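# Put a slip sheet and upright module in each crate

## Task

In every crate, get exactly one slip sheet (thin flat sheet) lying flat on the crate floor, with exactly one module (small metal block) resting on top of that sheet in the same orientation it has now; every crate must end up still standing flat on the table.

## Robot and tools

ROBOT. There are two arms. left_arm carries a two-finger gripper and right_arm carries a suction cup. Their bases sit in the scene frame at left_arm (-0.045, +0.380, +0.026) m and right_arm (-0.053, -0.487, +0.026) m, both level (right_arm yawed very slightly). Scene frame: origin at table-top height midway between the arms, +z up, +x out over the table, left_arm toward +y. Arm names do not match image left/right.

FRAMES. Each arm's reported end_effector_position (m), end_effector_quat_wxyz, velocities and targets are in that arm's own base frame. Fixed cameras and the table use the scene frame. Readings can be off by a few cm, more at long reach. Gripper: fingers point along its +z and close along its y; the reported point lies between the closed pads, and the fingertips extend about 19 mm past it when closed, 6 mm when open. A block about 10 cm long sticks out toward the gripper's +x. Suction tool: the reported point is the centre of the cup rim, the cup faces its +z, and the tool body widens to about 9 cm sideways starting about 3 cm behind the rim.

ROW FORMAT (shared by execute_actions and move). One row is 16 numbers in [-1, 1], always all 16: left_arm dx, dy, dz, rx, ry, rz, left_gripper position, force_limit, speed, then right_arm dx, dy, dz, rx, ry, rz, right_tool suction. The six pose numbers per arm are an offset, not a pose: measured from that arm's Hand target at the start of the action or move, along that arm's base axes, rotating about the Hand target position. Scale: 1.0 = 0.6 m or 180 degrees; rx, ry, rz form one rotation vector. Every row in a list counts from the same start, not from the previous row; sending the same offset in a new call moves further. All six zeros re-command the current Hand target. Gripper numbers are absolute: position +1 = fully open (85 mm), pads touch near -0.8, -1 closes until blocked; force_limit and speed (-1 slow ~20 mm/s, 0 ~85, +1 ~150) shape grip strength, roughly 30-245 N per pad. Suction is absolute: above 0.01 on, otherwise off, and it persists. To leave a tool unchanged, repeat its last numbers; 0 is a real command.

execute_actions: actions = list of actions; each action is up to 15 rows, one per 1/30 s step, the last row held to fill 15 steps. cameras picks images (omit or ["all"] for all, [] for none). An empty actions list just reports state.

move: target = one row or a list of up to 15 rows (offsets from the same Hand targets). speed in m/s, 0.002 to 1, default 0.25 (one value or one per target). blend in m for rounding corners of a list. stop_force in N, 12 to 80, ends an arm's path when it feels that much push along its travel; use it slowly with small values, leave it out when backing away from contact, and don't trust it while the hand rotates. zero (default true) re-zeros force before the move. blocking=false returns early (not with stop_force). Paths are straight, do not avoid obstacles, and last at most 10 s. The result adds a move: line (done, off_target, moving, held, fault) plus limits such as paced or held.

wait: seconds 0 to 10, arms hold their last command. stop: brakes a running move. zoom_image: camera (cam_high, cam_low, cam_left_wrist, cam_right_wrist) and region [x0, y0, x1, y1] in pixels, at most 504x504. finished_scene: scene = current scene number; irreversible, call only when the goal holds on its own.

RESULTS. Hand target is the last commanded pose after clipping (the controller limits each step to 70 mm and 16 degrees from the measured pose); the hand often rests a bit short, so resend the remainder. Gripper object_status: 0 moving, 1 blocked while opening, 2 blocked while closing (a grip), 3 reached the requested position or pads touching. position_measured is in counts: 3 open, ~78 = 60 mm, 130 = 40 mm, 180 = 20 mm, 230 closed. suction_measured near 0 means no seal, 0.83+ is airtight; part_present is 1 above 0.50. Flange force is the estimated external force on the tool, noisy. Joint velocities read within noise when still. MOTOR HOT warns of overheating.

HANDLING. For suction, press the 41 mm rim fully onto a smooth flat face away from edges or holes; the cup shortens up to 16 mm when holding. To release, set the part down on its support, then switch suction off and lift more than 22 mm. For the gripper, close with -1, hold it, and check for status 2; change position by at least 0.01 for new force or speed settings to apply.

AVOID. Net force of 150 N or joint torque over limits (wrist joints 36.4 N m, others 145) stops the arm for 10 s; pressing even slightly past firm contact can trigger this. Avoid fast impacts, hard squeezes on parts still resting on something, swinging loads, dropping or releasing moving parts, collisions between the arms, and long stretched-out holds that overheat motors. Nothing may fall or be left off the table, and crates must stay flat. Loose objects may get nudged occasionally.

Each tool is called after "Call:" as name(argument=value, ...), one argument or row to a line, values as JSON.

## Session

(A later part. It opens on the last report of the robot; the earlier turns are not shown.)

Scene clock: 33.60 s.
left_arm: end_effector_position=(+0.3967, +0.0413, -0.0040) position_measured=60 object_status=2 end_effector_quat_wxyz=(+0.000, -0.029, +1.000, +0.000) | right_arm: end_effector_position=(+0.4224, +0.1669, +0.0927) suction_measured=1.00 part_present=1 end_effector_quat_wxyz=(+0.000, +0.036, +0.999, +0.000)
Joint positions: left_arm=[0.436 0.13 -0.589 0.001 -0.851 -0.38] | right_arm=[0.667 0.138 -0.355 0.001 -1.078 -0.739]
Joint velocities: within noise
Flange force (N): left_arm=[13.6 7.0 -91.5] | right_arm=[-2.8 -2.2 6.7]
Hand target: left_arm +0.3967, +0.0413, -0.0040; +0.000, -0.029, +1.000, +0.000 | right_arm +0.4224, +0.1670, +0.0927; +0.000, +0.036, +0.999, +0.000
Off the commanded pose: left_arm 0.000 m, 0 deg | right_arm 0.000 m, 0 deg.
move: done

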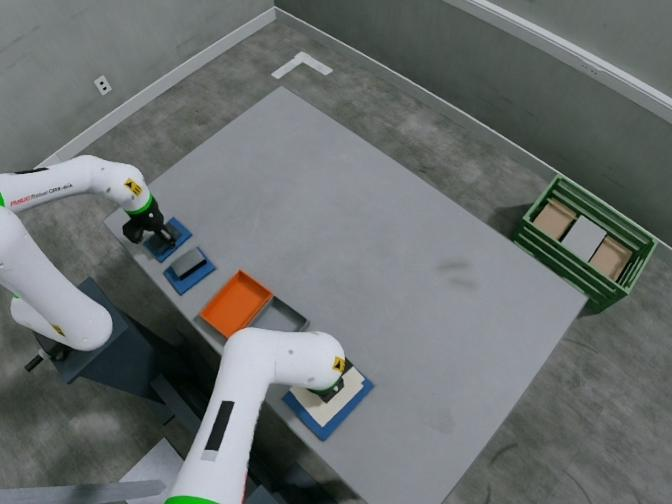

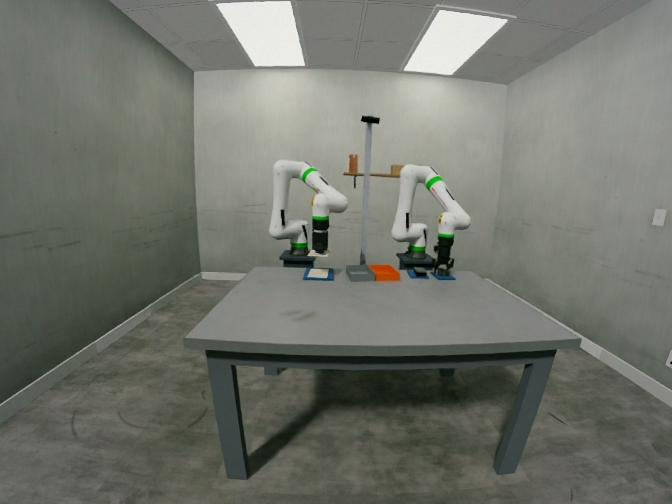

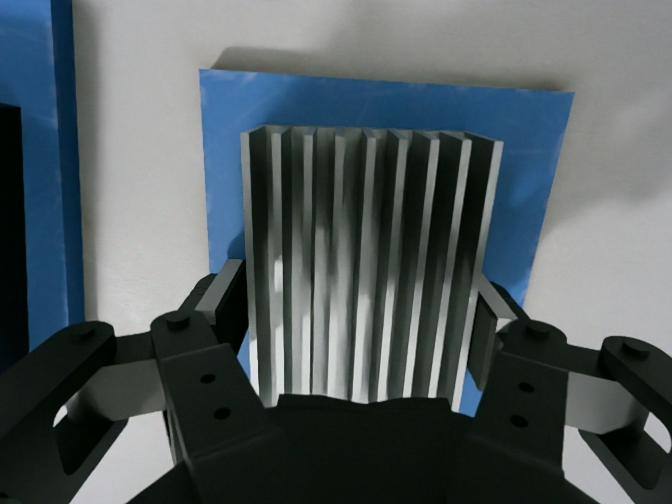

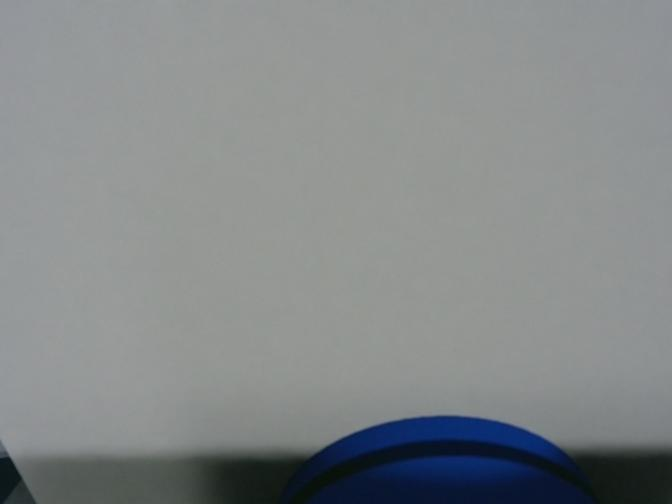

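Call:
move(
  target=[0.0, 0.0, 0.2, 0, 0, 0, -1, -0.5, -1, 0.0, 0.0, 0.15, 0, 0, 0.0, 1],
  speed=0.15,
)

Call:
zoom_image(
  camera="cam_right_wrist",
  region=[0, 380, 300, 504],
)

Call:
zoom_image(
  camera="cam_high",
  region=[250, 320, 400, 460],
)

Scene clock: 39.03 s.
left_arm: end_effector_position=(+0.3967, +0.0413, +0.1160) position_measured=230 object_status=3 end_effector_quat_wxyz=(+0.000, -0.029, +1.000, +0.000) | right_arm: end_effector_position=(+0.4224, +0.1670, +0.1827) suction_measured=1.00 part_present=1 end_effector_quat_wxyz=(+0.000, +0.036, +0.999, +0.000)
Joint positions: left_arm=[0.436 -0.048 -0.445 0.001 -1.173 -0.379] | right_arm=[0.667 0.052 -0.223 0.001 -1.296 -0.739]
Joint velocities: within noise
Flange force (N): left_arm=[-3.4 0.3 -2.6] | right_arm=[-4.1 -2.0 5.7]
Hand target: left_arm +0.3967, +0.0413, +0.1160; +0.000, -0.029, +1.000, +0.000 | right_arm +0.4224, +0.1670, +0.1827; +0.000, +0.036, +0.999, +0.000
Off the commanded pose: left_arm 0.000 m, 0 deg | right_arm 0.000 m, 0 deg.
move: done

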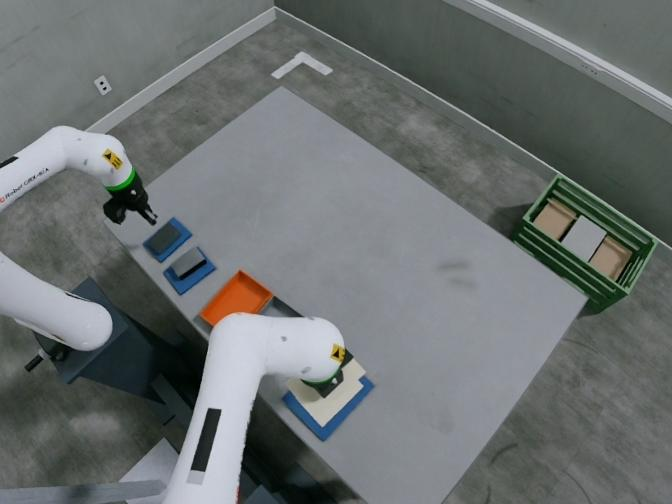

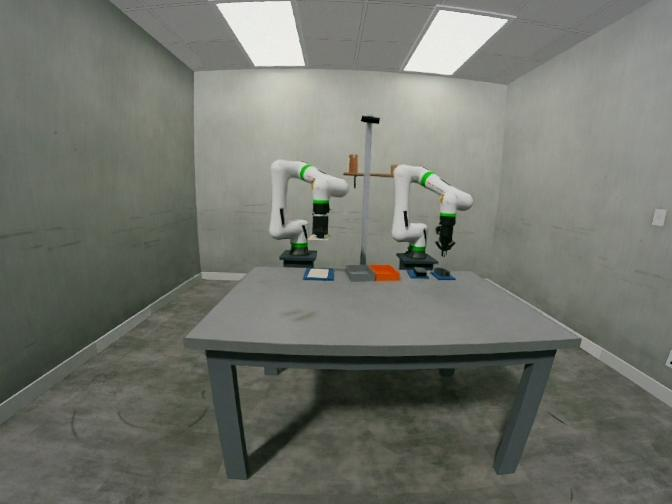

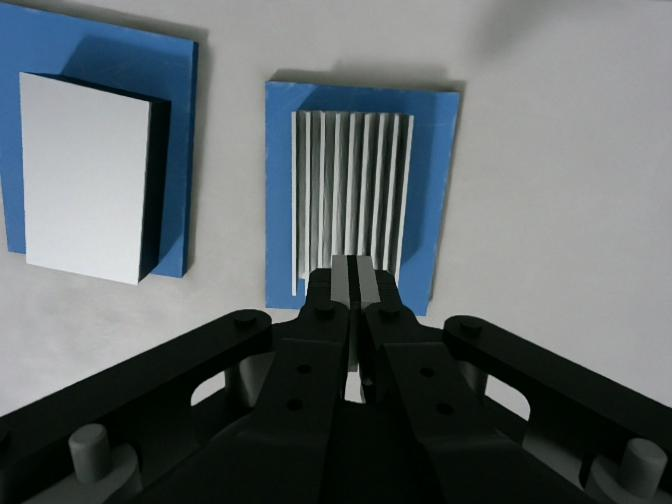

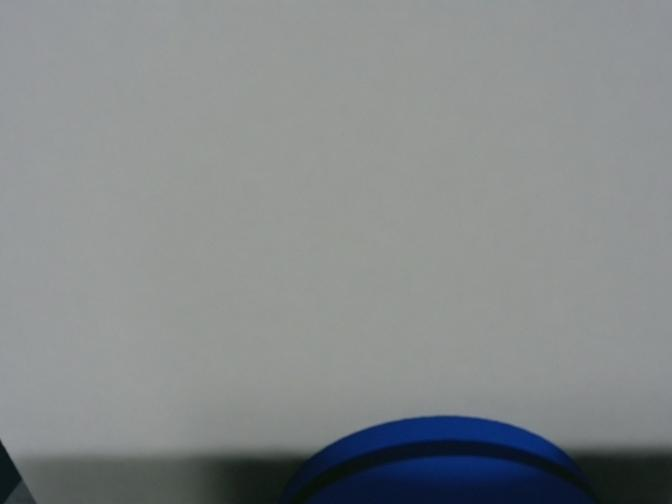

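Scaled by 1.680 from the camera's 672x504 image, which has a finer 960x720 frame.

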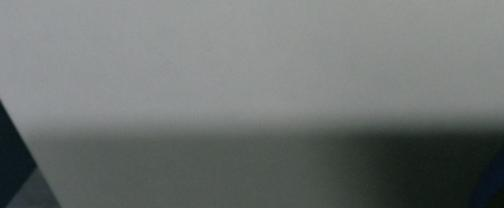

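Scaled by 3.360 from the camera's 672x504 image, which has a finer 960x720 frame.

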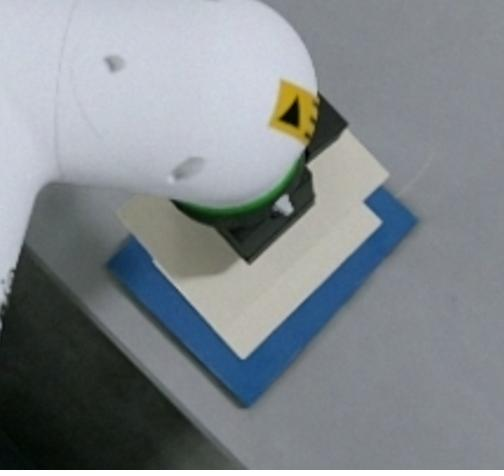

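Call:
zoom_image(
  camera="cam_low",
  region=[290, 190, 350, 290],
)

Call:
zoom_image(
  camera="cam_high",
  region=[290, 330, 380, 420],
)

Scaled by 5.040 from the camera's 672x504 image, which has a finer 960x720 frame.

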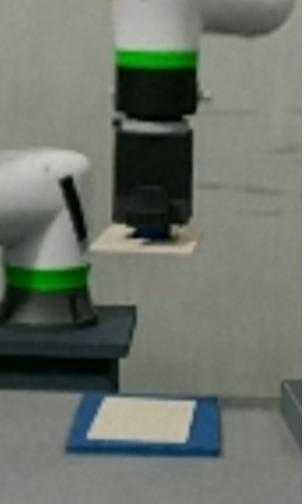

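Scaled by 5.600 from the camera's 672x504 image, which has a finer 960x720 frame.

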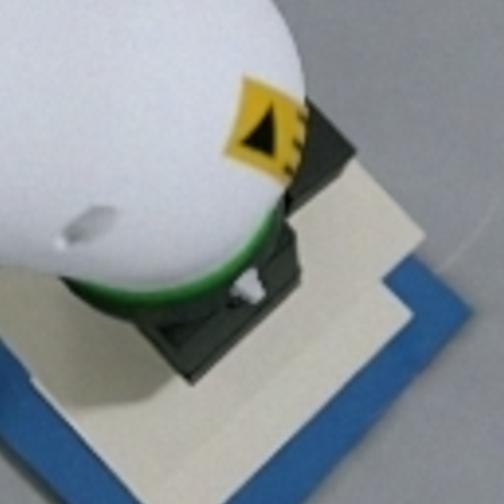

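Call:
move(
  target=[0.0, 0.0, -0.1433, 0, 0, 0, 1, -0.5, 1, 0.0, 0.0, -0.3128, 0, 0, 0.0, 1],
  speed=0.15,
  cameras=["cam_left_wrist"],
)

Call:
move(
  target=[0.0, 0.0, -0.0333, 0, 0, 0, 1, -0.5, 1, 0.0, 0.0, -0.0417, 0, 0, 0.0, 1],
  speed=0.02,
  stop_force=12,
  cameras=["cam_left_wrist", "cam_right_wrist"],
)

Scene clock: 46.03 s.
left_arm: end_effector_position=(+0.3967, +0.0414, +0.0300) position_measured=3 object_status=3 end_effector_quat_wxyz=(+0.000, -0.029, +1.000, +0.000) | right_arm: end_effector_position=(+0.4223, +0.1671, -0.0049) suction_measured=1.00 part_present=1 end_effector_quat_wxyz=(+0.000, +0.036, +0.999, +0.000)
Joint positions: left_arm=[0.437 0.069 -0.557 0.001 -0.945 -0.38] | right_arm=[0.667 0.287 -0.448 0.001 -0.837 -0.739]
Joint velocities: within noise
Flange force (N): left_arm=[-3.1 0.9 -2.0] | right_arm=[-4.3 -1.8 7.0]
Hand target: left_arm +0.3967, +0.0413, +0.0300; +0.000, -0.029, +1.000, +0.000 | right_arm +0.4224, +0.1670, -0.0049; +0.000, +0.036, +0.999, +0.000
Off the commanded pose: left_arm 0.000 m, 0 deg | right_arm 0.000 m, 0 deg.
move: done
Images, in order (width x height): cam_left_wrist 672x504.

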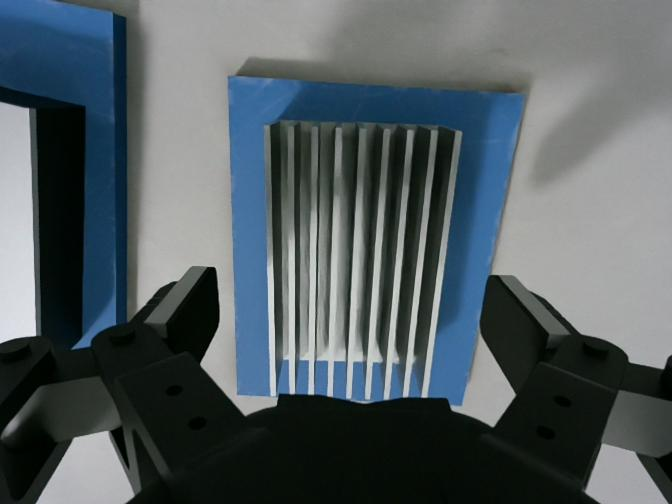

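Scene clock: 48.07 s.
left_arm: end_effector_position=(+0.3967, +0.0413, +0.0100) position_measured=3 object_status=3 end_effector_quat_wxyz=(+0.000, -0.029, +1.000, +0.000) | right_arm: end_effector_position=(+0.4225, +0.1670, -0.0273) suction_measured=1.00 part_present=1 end_effector_quat_wxyz=(+0.000, +0.035, +0.999, +0.000)
Joint positions: left_arm=[0.436 0.104 -0.576 0.001 -0.89 -0.38] | right_arm=[0.667 0.329 -0.461 0.001 -0.781 -0.739]
Joint velocities: within noise
Flange force (N): left_arm=[-2.3 0.1 -1.7] | right_arm=[7.0 -5.1 -30.2]
Hand target: left_arm +0.3967, +0.0413, +0.0100; +0.000, -0.029, +1.000, +0.000 | right_arm +0.4224, +0.1670, -0.0273; +0.000, +0.036, +0.999, +0.000 (not the last commanded pose)
Off the commanded pose: left_arm 0.000 m, 0 deg | right_arm 0.003 m, 0 deg.
move: contact (right_arm)
Images, in order (width x height): cam_left_wrist 672x504, cam_right_wrist 672x504.

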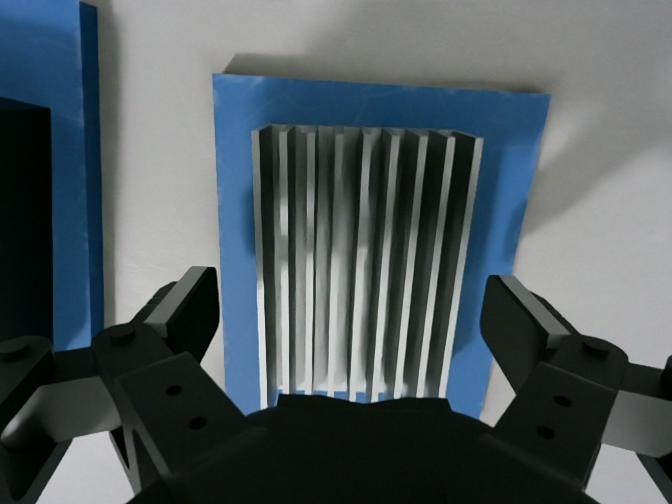

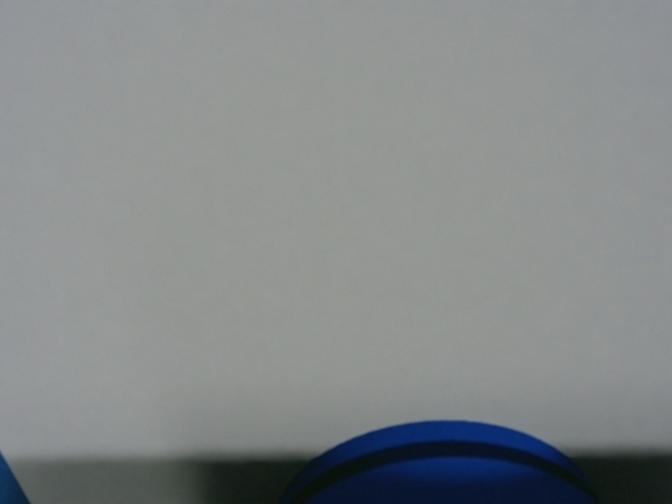

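Call:
execute_actions(
  actions=[
    [[0,0,0,0,0,0,-1,-0.5,-1, 0,0,0.0033,0,0,0,0]],
    [[0,0,0,0,0,0,-1,-0.5,-1, 0,0,0.005,0,0,0,0]],
  ],
  cameras=["cam_left_wrist"],
)

Scene clock: 50.10 s.
left_arm: end_effector_position=(+0.3967, +0.0413, +0.0100) position_measured=78 object_status=0 end_effector_quat_wxyz=(+0.000, -0.029, +1.000, +0.000) | right_arm: end_effector_position=(+0.4224, +0.1670, -0.0223) suction_measured=0.00 part_present=0 end_effector_quat_wxyz=(+0.000, +0.036, +0.999, +0.000)
Joint positions: left_arm=[0.436 0.104 -0.576 0.001 -0.89 -0.38] | right_arm=[0.667 0.319 -0.458 0.001 -0.794 -0.739]
Joint velocities: within noise
Flange force (N): left_arm=[4.2 3.6 -21.1] | right_arm=[-0.6 -2.8 -4.8]
Flange force at the end of the 1st action (N): left_arm=[-3.4 0.8 -1.3] | right_arm=[0.1 -3.0 -13.4]
Hand target: left_arm +0.3967, +0.0413, +0.0100; +0.000, -0.029, +1.000, +0.000 | right_arm +0.4224, +0.1670, -0.0223; +0.000, +0.036, +0.999, +0.000
Off the commanded pose: left_arm 0.000 m, 0 deg | right_arm 0.000 m, 0 deg.
Step readings (end_effector_position of left_arm | right_arm; steps 1 to 15: 1st action; 16 to 30: 2nd action):
0: (+0.3967, +0.0413, +0.0100) | (+0.4225, +0.1670, -0.0273)
1: (+0.3967, +0.0413, +0.0100) | (+0.4224, +0.1670, -0.0273)
2: (+0.3967, +0.0413, +0.0100) | (+0.4223, +0.1669, -0.0269)
4: (+0.3967, +0.0413, +0.0100) | (+0.4223, +0.1670, -0.0261)
8: (+0.3967, +0.0413, +0.0100) | (+0.4224, +0.1670, -0.0255)
15: (+0.3967, +0.0413, +0.0100) | (+0.4224, +0.1670, -0.0253)
16: (+0.3967, +0.0413, +0.0100) | (+0.4224, +0.1670, -0.0253)
17: (+0.3967, +0.0413, +0.0100) | (+0.4224, +0.1670, -0.0244)
19: (+0.3967, +0.0413, +0.0100) | (+0.4224, +0.1670, -0.0231)
23: (+0.3967, +0.0413, +0.0100) | (+0.4224, +0.1670, -0.0224)
30: (+0.3967, +0.0413, +0.0100) | (+0.4224, +0.1670, -0.0223)
Images, in order (width x height): cam_left_wrist 672x504.

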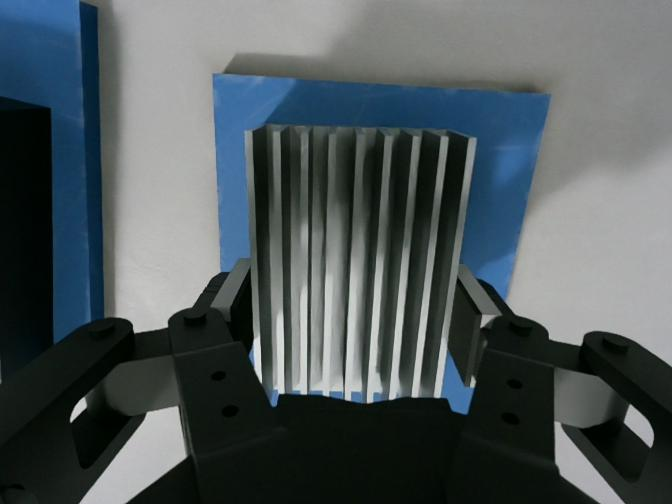

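Call:
move(
  target=[0.0, 0.0, 0.0, 0, 0, 0, -1, -0.5, -1, -0.03, 0.0033, 0.05, 0, 0, 0.0, 0],
  speed=0.1,
  cameras=["cam_left_wrist", "cam_right_wrist"],
)

Scene clock: 51.30 s.
left_arm: end_effector_position=(+0.3967, +0.0413, +0.0100) position_measured=78 object_status=2 end_effector_quat_wxyz=(+0.000, -0.029, +1.000, +0.000) | right_arm: end_effector_position=(+0.4044, +0.1690, +0.0076) suction_measured=0.00 part_present=0 end_effector_quat_wxyz=(+0.000, +0.036, +0.999, +0.000)
Joint positions: left_arm=[0.436 0.104 -0.576 0.001 -0.89 -0.38] | right_arm=[0.697 0.23 -0.484 0.001 -0.857 -0.769]
Joint velocities: within noise
Flange force (N): left_arm=[3.4 3.3 -22.3] | right_arm=[-4.0 -2.1 7.3]
Hand target: left_arm +0.3967, +0.0413, +0.0100; +0.000, -0.029, +1.000, +0.000 | right_arm +0.4044, +0.1690, +0.0077; +0.000, +0.036, +0.999, +0.000
Off the commanded pose: left_arm 0.000 m, 0 deg | right_arm 0.000 m, 0 deg.
move: done
Images, in order (width x height): cam_left_wrist 672x504, cam_right_wrist 672x504.

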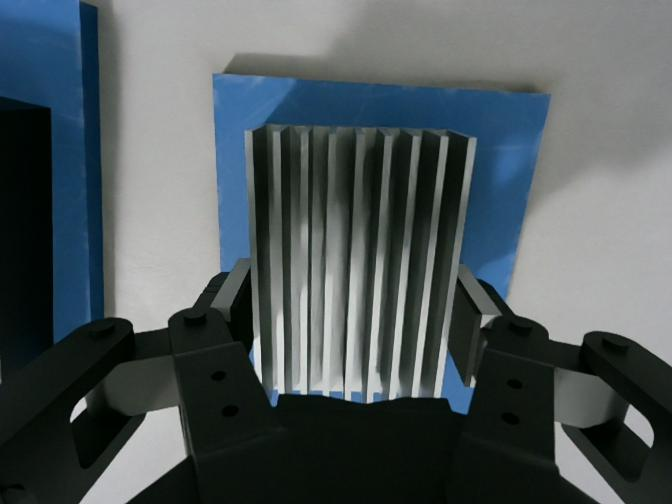

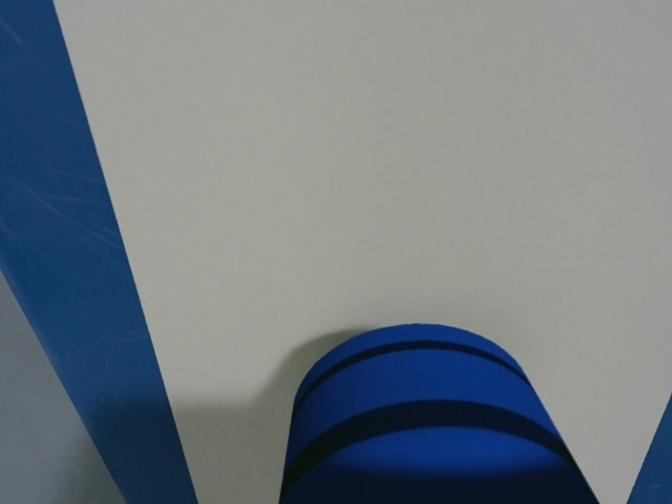

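Call:
move(
  target=[0.0, 0.0, 0.1667, 0, 0, 0, -1, -0.5, -1, 0.0, 0.0, -0.0395, 0, 0, 0.0, 1],
  speed=0.08,
  cameras=["cam_left_wrist", "cam_right_wrist", "cam_low"],
)

Scene clock: 53.57 s.
left_arm: end_effector_position=(+0.3967, +0.0413, +0.1100) position_measured=78 object_status=2 end_effector_quat_wxyz=(+0.000, -0.029, +1.000, +0.000) | right_arm: end_effector_position=(+0.4044, +0.1690, -0.0160) suction_measured=1.00 part_present=1 end_effector_quat_wxyz=(+0.000, +0.036, +0.999, +0.000)
Joint positions: left_arm=[0.436 -0.042 -0.454 0.001 -1.158 -0.379] | right_arm=[0.697 0.275 -0.5 0.001 -0.797 -0.769]
Joint velocities: within noise
Flange force (N): left_arm=[-4.0 1.0 -0.6] | right_arm=[-3.6 -2.2 7.9]
Hand target: left_arm +0.3967, +0.0413, +0.1100; +0.000, -0.029, +1.000, +0.000 | right_arm +0.4044, +0.1690, -0.0160; +0.000, +0.036, +0.999, +0.000
Off the commanded pose: left_arm 0.000 m, 0 deg | right_arm 0.000 m, 0 deg.
move: done
Images, in order (width x height): cam_low 672x504, cam_left_wrist 672x504, cam_right_wrist 672x504.

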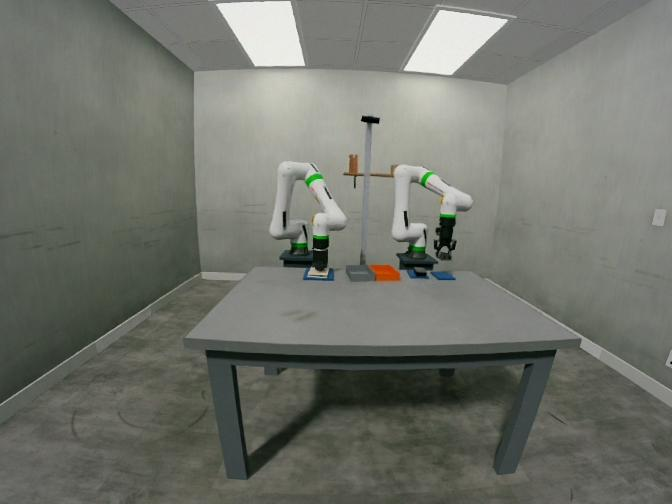

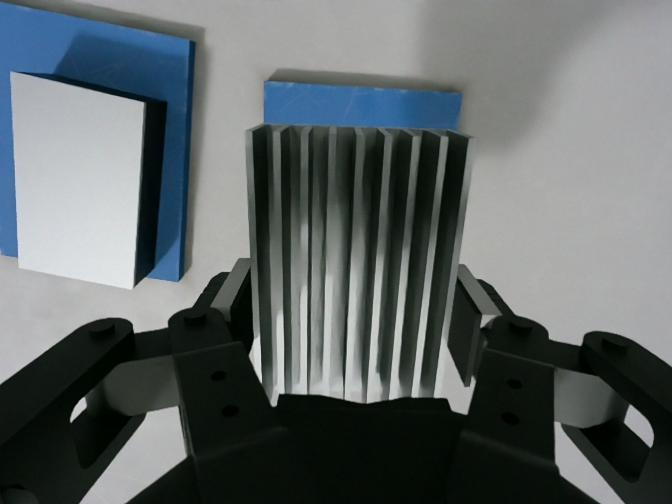

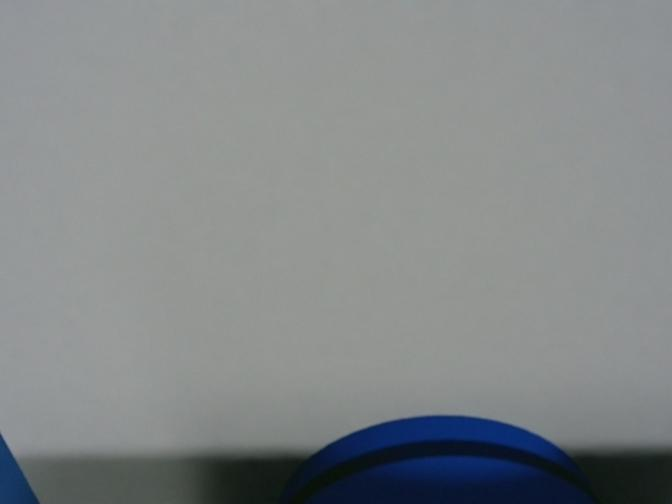

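Call:
move(
  target=[
    [0,0,0,0,0,0,-1,-0.5,-1, 0,0,0.2,0,0,0,1],
    [-0.02,-0.2,0.1,0,0,0.0188,-1,-0.5,-1, 0.0175,0.386,0.2,0,0,0.0602,1],
    [-0.02,-0.2,0.1,0,0,0.0188,-1,-0.5,-1, 0.0175,0.386,0.0667,0,0,0.0602,1],
  ],
  speed=[0.15,0.25,0.12],
  blend=[0.03,0.03,0],
)

Scene clock: 57.40 s.
left_arm: end_effector_position=(+0.3847, -0.0787, +0.1700) position_measured=78 object_status=2 end_effector_quat_wxyz=(+0.000, -0.058, +0.998, +0.000) | right_arm: end_effector_position=(+0.4149, +0.4006, +0.0240) suction_measured=1.00 part_present=1 end_effector_quat_wxyz=(+0.000, -0.059, +0.998, +0.000)
Joint positions: left_arm=[0.136 -0.111 -0.37 0.001 -1.311 -0.02] | right_arm=[0.996 0.499 -0.055 0.001 -1.018 -0.878]
Joint velocities: within noise
Flange force (N): left_arm=[-3.2 -0.6 -0.8] | right_arm=[-2.2 -1.3 6.3]
Hand target: left_arm +0.3847, -0.0787, +0.1700; +0.000, -0.058, +0.998, +0.000 | right_arm +0.4149, +0.4006, +0.0240; +0.000, -0.059, +0.998, +0.000
Off the commanded pose: left_arm 0.000 m, 0 deg | right_arm 0.000 m, 0 deg.
move: done

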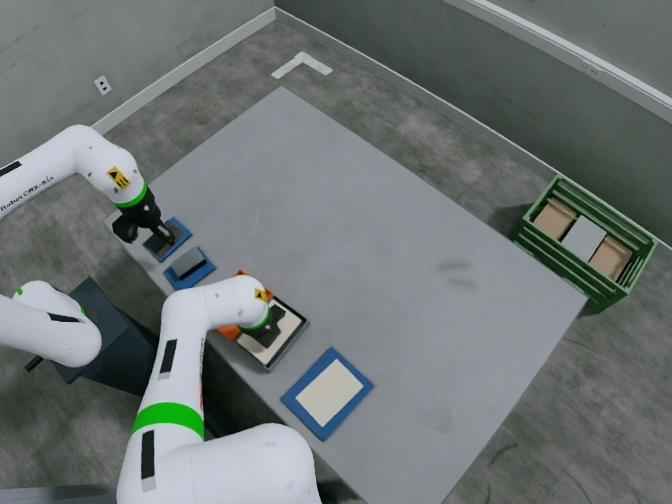

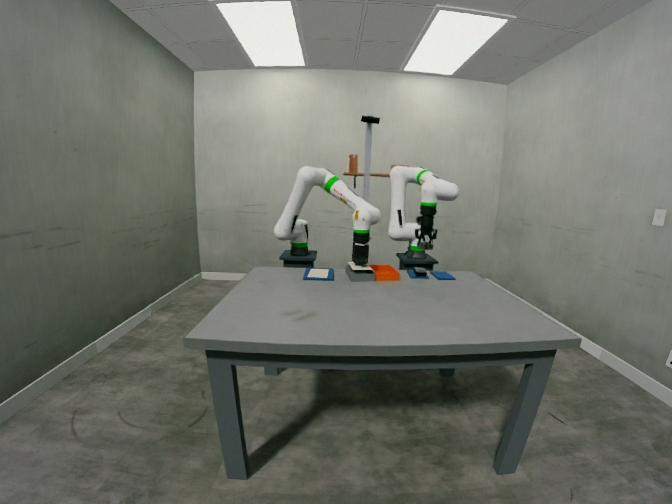

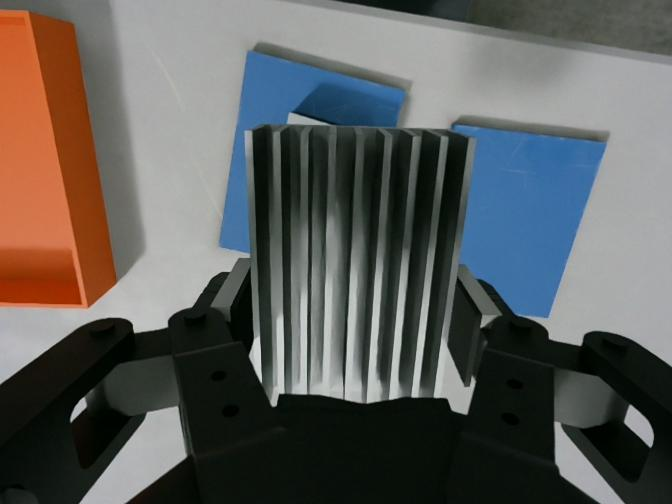

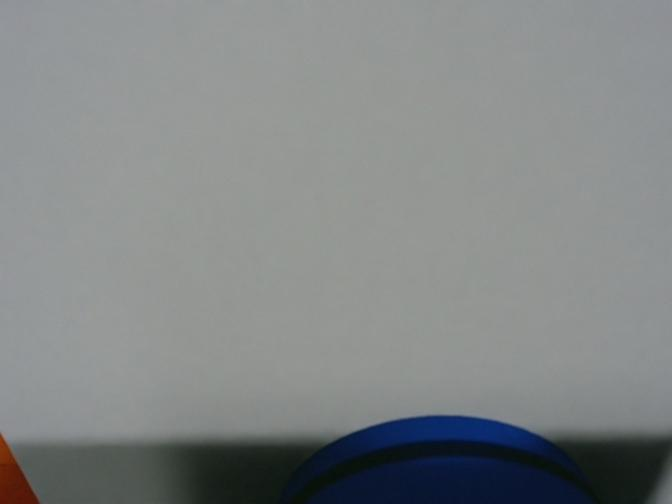

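Call:
zoom_image(
  camera="cam_high",
  region=[190, 260, 330, 390],
)

Call:
zoom_image(
  camera="cam_low",
  region=[330, 220, 410, 300],
)

Scaled by 3.600 from the camera's 672x504 image, which has a finer 960x720 frame.

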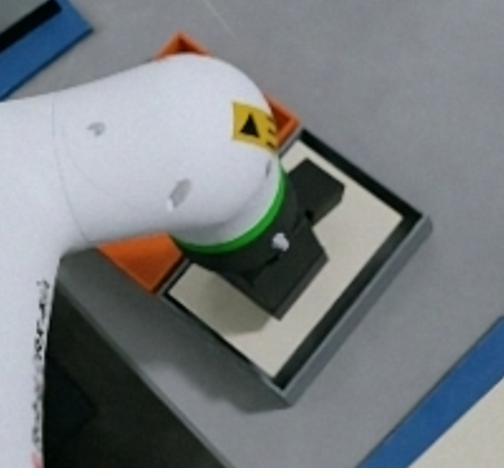

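Scaled by 6.300 from the camera's 672x504 image, which has a finer 960x720 frame.

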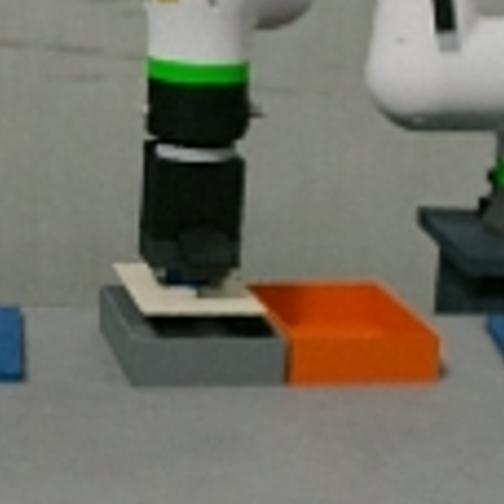

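Call:
zoom_image(
  camera="cam_low",
  region=[342, 255, 382, 285],
)

Call:
zoom_image(
  camera="cam_high",
  region=[230, 290, 315, 375],
)

Scaled by 12.600 from the camera's 672x504 image, which has a finer 960x720 frame.

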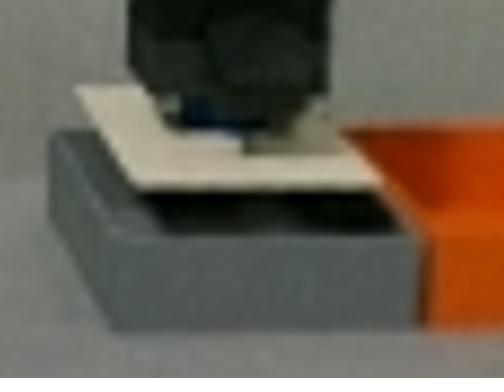

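Scaled by 5.929 from the camera's 672x504 image, which has a finer 960x720 frame.

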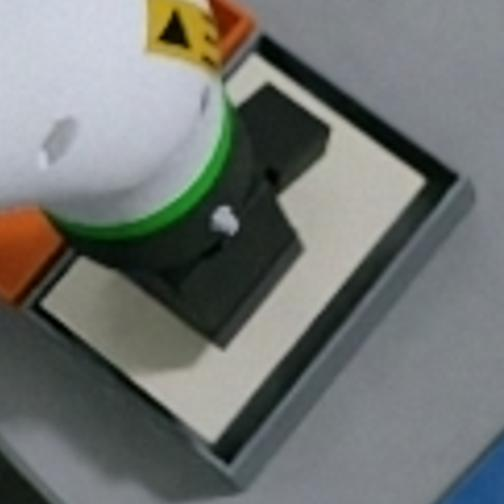

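Call:
zoom_image(
  camera="cam_high",
  region=[228, 330, 278, 376],
)

Call:
zoom_image(
  camera="cam_high",
  region=[264, 290, 314, 336],
)

Scaled by 10.080 from the camera's 672x504 image, which has a finer 960x720 frame.

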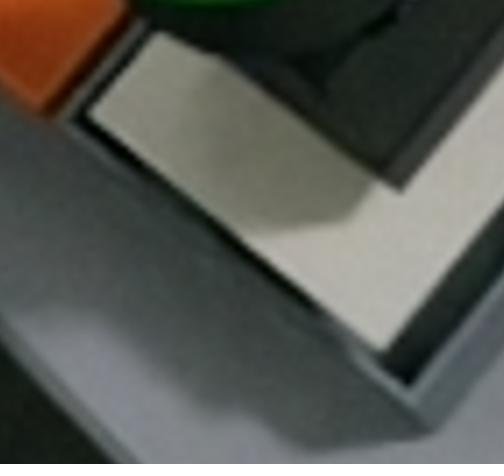

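Scaled by 10.080 from the camera's 672x504 image, which has a finer 960x720 frame.

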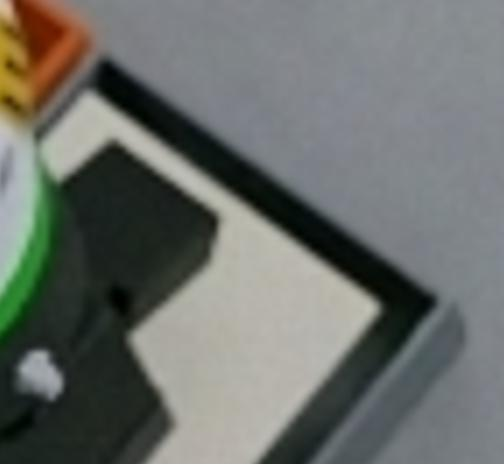

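Call:
move(
  target=[0,0,0,0,0,0,-1,-0.5,-1, 0,0,-0.0233,0,0,0,1],
  speed=0.05,
  cameras=["cam_high", "cam_low"],
)

Call:
zoom_image(
  camera="cam_high",
  region=[228, 330, 278, 376],
)

Call:
zoom_image(
  camera="cam_high",
  region=[264, 290, 314, 336],
)

Call:
zoom_image(
  camera="cam_low",
  region=[342, 255, 382, 285],
)

Scene clock: 65.70 s.
left_arm: end_effector_position=(+0.3847, -0.0787, +0.1700) position_measured=78 object_status=2 end_effector_quat_wxyz=(+0.000, -0.058, +0.998, +0.000) | right_arm: end_effector_position=(+0.4149, +0.4006, +0.0101) suction_measured=1.00 part_present=1 end_effector_quat_wxyz=(+0.000, -0.059, +0.998, +0.000)
Joint positions: left_arm=[0.136 -0.111 -0.37 0.001 -1.311 -0.02] | right_arm=[0.996 0.517 -0.065 0.001 -0.989 -0.878]
Joint velocities: within noise
Flange force (N): left_arm=[-3.1 -0.7 -1.3] | right_arm=[-2.8 -1.3 6.2]
Hand target: left_arm +0.3847, -0.0787, +0.1700; +0.000, -0.058, +0.998, +0.000 | right_arm +0.4149, +0.4006, +0.0100; +0.000, -0.059, +0.998, +0.000
Off the commanded pose: left_arm 0.000 m, 0 deg | right_arm 0.000 m, 0 deg.
move: done
Images, in order (width x height): cam_high 672x504, cam_low 672x504.

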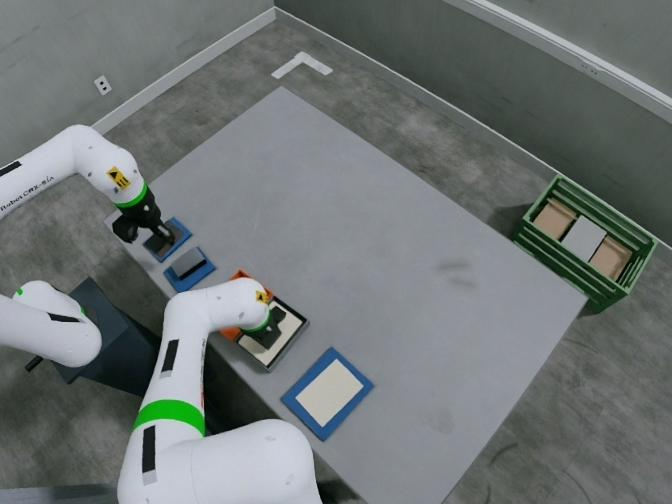

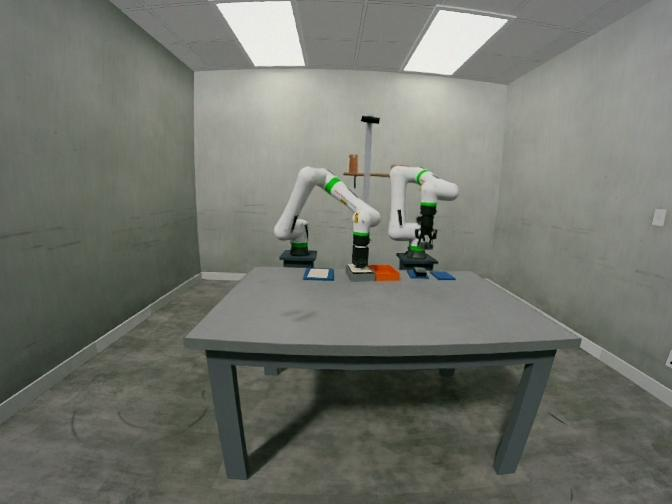

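Scaled by 10.080 from the camera's 672x504 image, which has a finer 960x720 frame.

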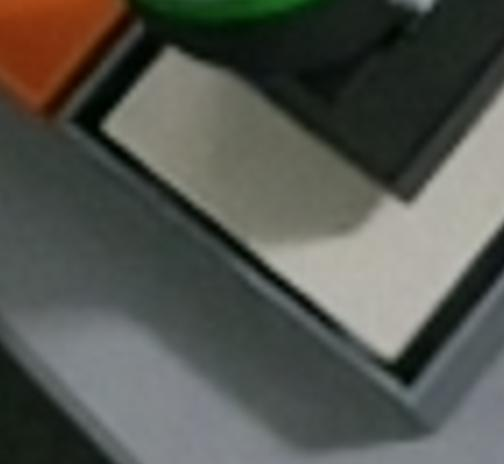

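Scaled by 10.080 from the camera's 672x504 image, which has a finer 960x720 frame.

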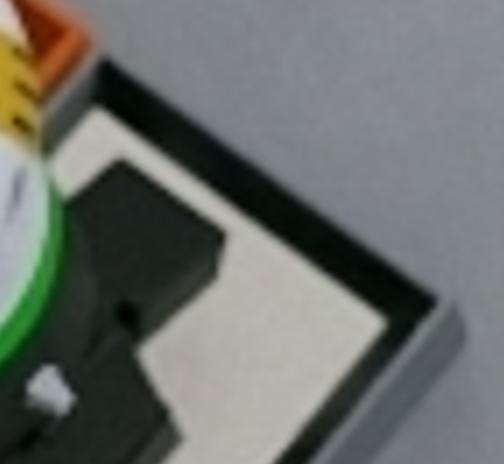

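Scaled by 12.600 from the camera's 672x504 image, which has a finer 960x720 frame.

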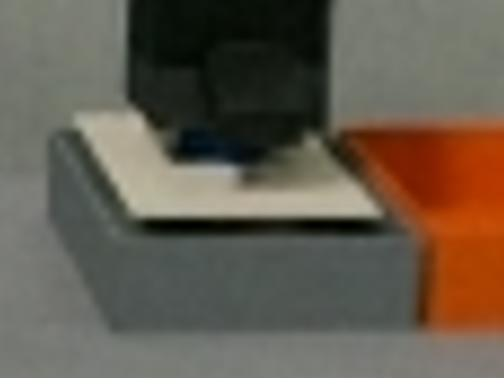

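Call:
move(
  target=[
    [0,0,0,0,0,0,-1,-0.5,-1, 0.0042,0.005,0,0,0,0,1],
    [0,0,0,0,0,0,-1,-0.5,-1, 0.0042,0.005,-0.0633,0,0,0,1],
    [0,0,0,0,0,0,-1,-0.5,-1, 0.0042,0.005,-0.0783,0,0,0,1],
  ],
  speed=[0.02,0.04,0.012],
  stop_force=12,
)

Call:
zoom_image(
  camera="cam_high",
  region=[228, 290, 314, 376],
)

Call:
zoom_image(
  camera="cam_low",
  region=[342, 255, 382, 285],
)

Scene clock: 70.00 s.
left_arm: end_effector_position=(+0.3847, -0.0787, +0.1700) position_measured=78 object_status=2 end_effector_quat_wxyz=(+0.000, -0.058, +0.998, +0.000) | right_arm: end_effector_position=(+0.4175, +0.4037, -0.0352) suction_measured=1.00 part_present=1 end_effector_quat_wxyz=(+0.000, -0.059, +0.998, +0.000)
Joint positions: left_arm=[0.136 -0.111 -0.37 0.001 -1.311 -0.02] | right_arm=[0.995 0.59 -0.077 0.001 -0.904 -0.877]
Joint velocities: within noise
Flange force (N): left_arm=[-2.4 0.1 -0.8] | right_arm=[0.9 -3.1 -14.8]
Hand target: left_arm +0.3847, -0.0787, +0.1700; +0.000, -0.058, +0.998, +0.000 | right_arm +0.4175, +0.4037, -0.0352; +0.000, -0.059, +0.998, +0.000 (not the last commanded pose)
Off the commanded pose: left_arm 0.000 m, 0 deg | right_arm 0.002 m, 0 deg.
move: contact (right_arm); path passed 2 of 3 targets

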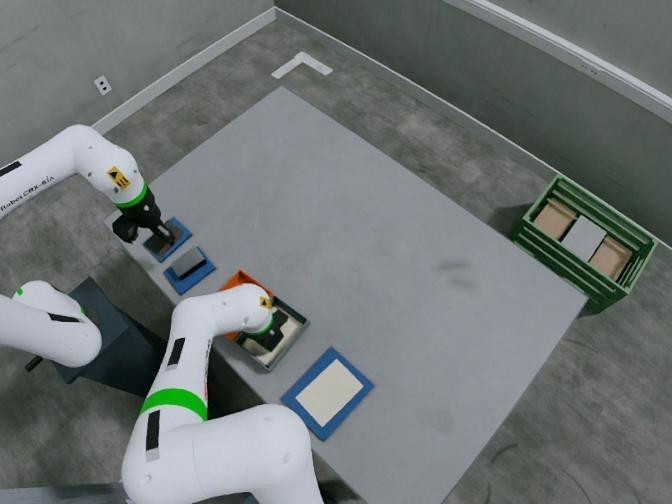

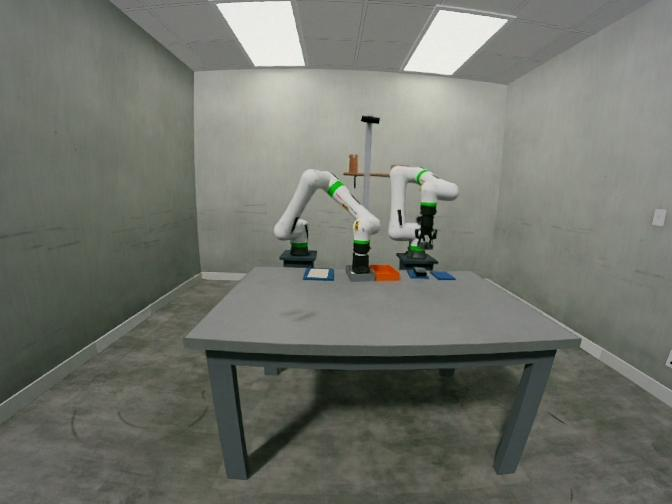

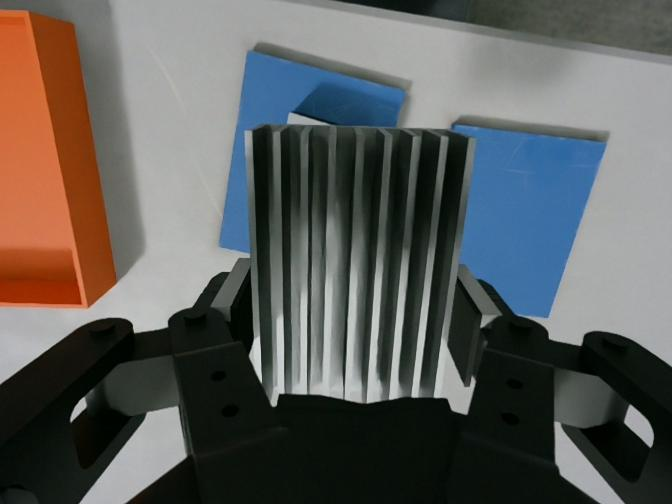

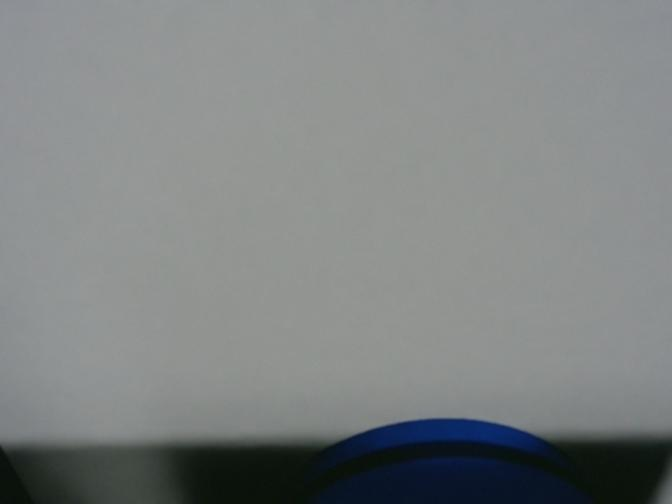

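Scaled by 5.860 from the camera's 672x504 image, which has a finer 960x720 frame.

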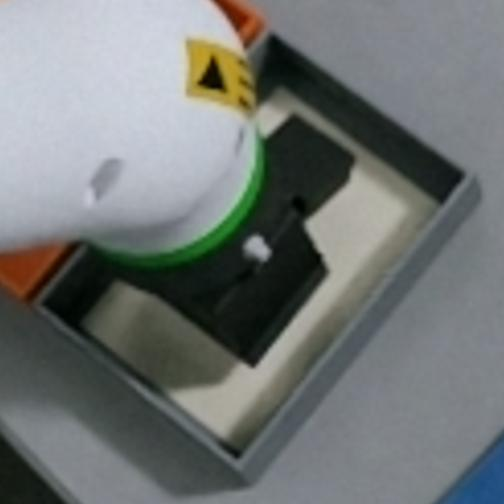

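Scaled by 12.600 from the camera's 672x504 image, which has a finer 960x720 frame.

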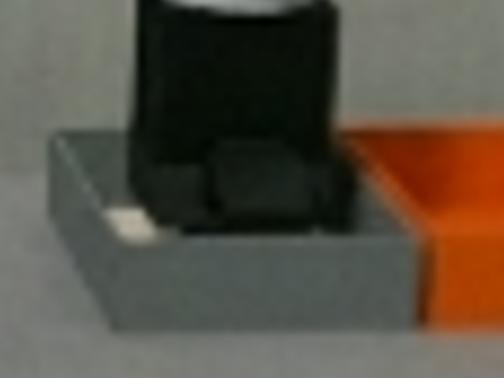

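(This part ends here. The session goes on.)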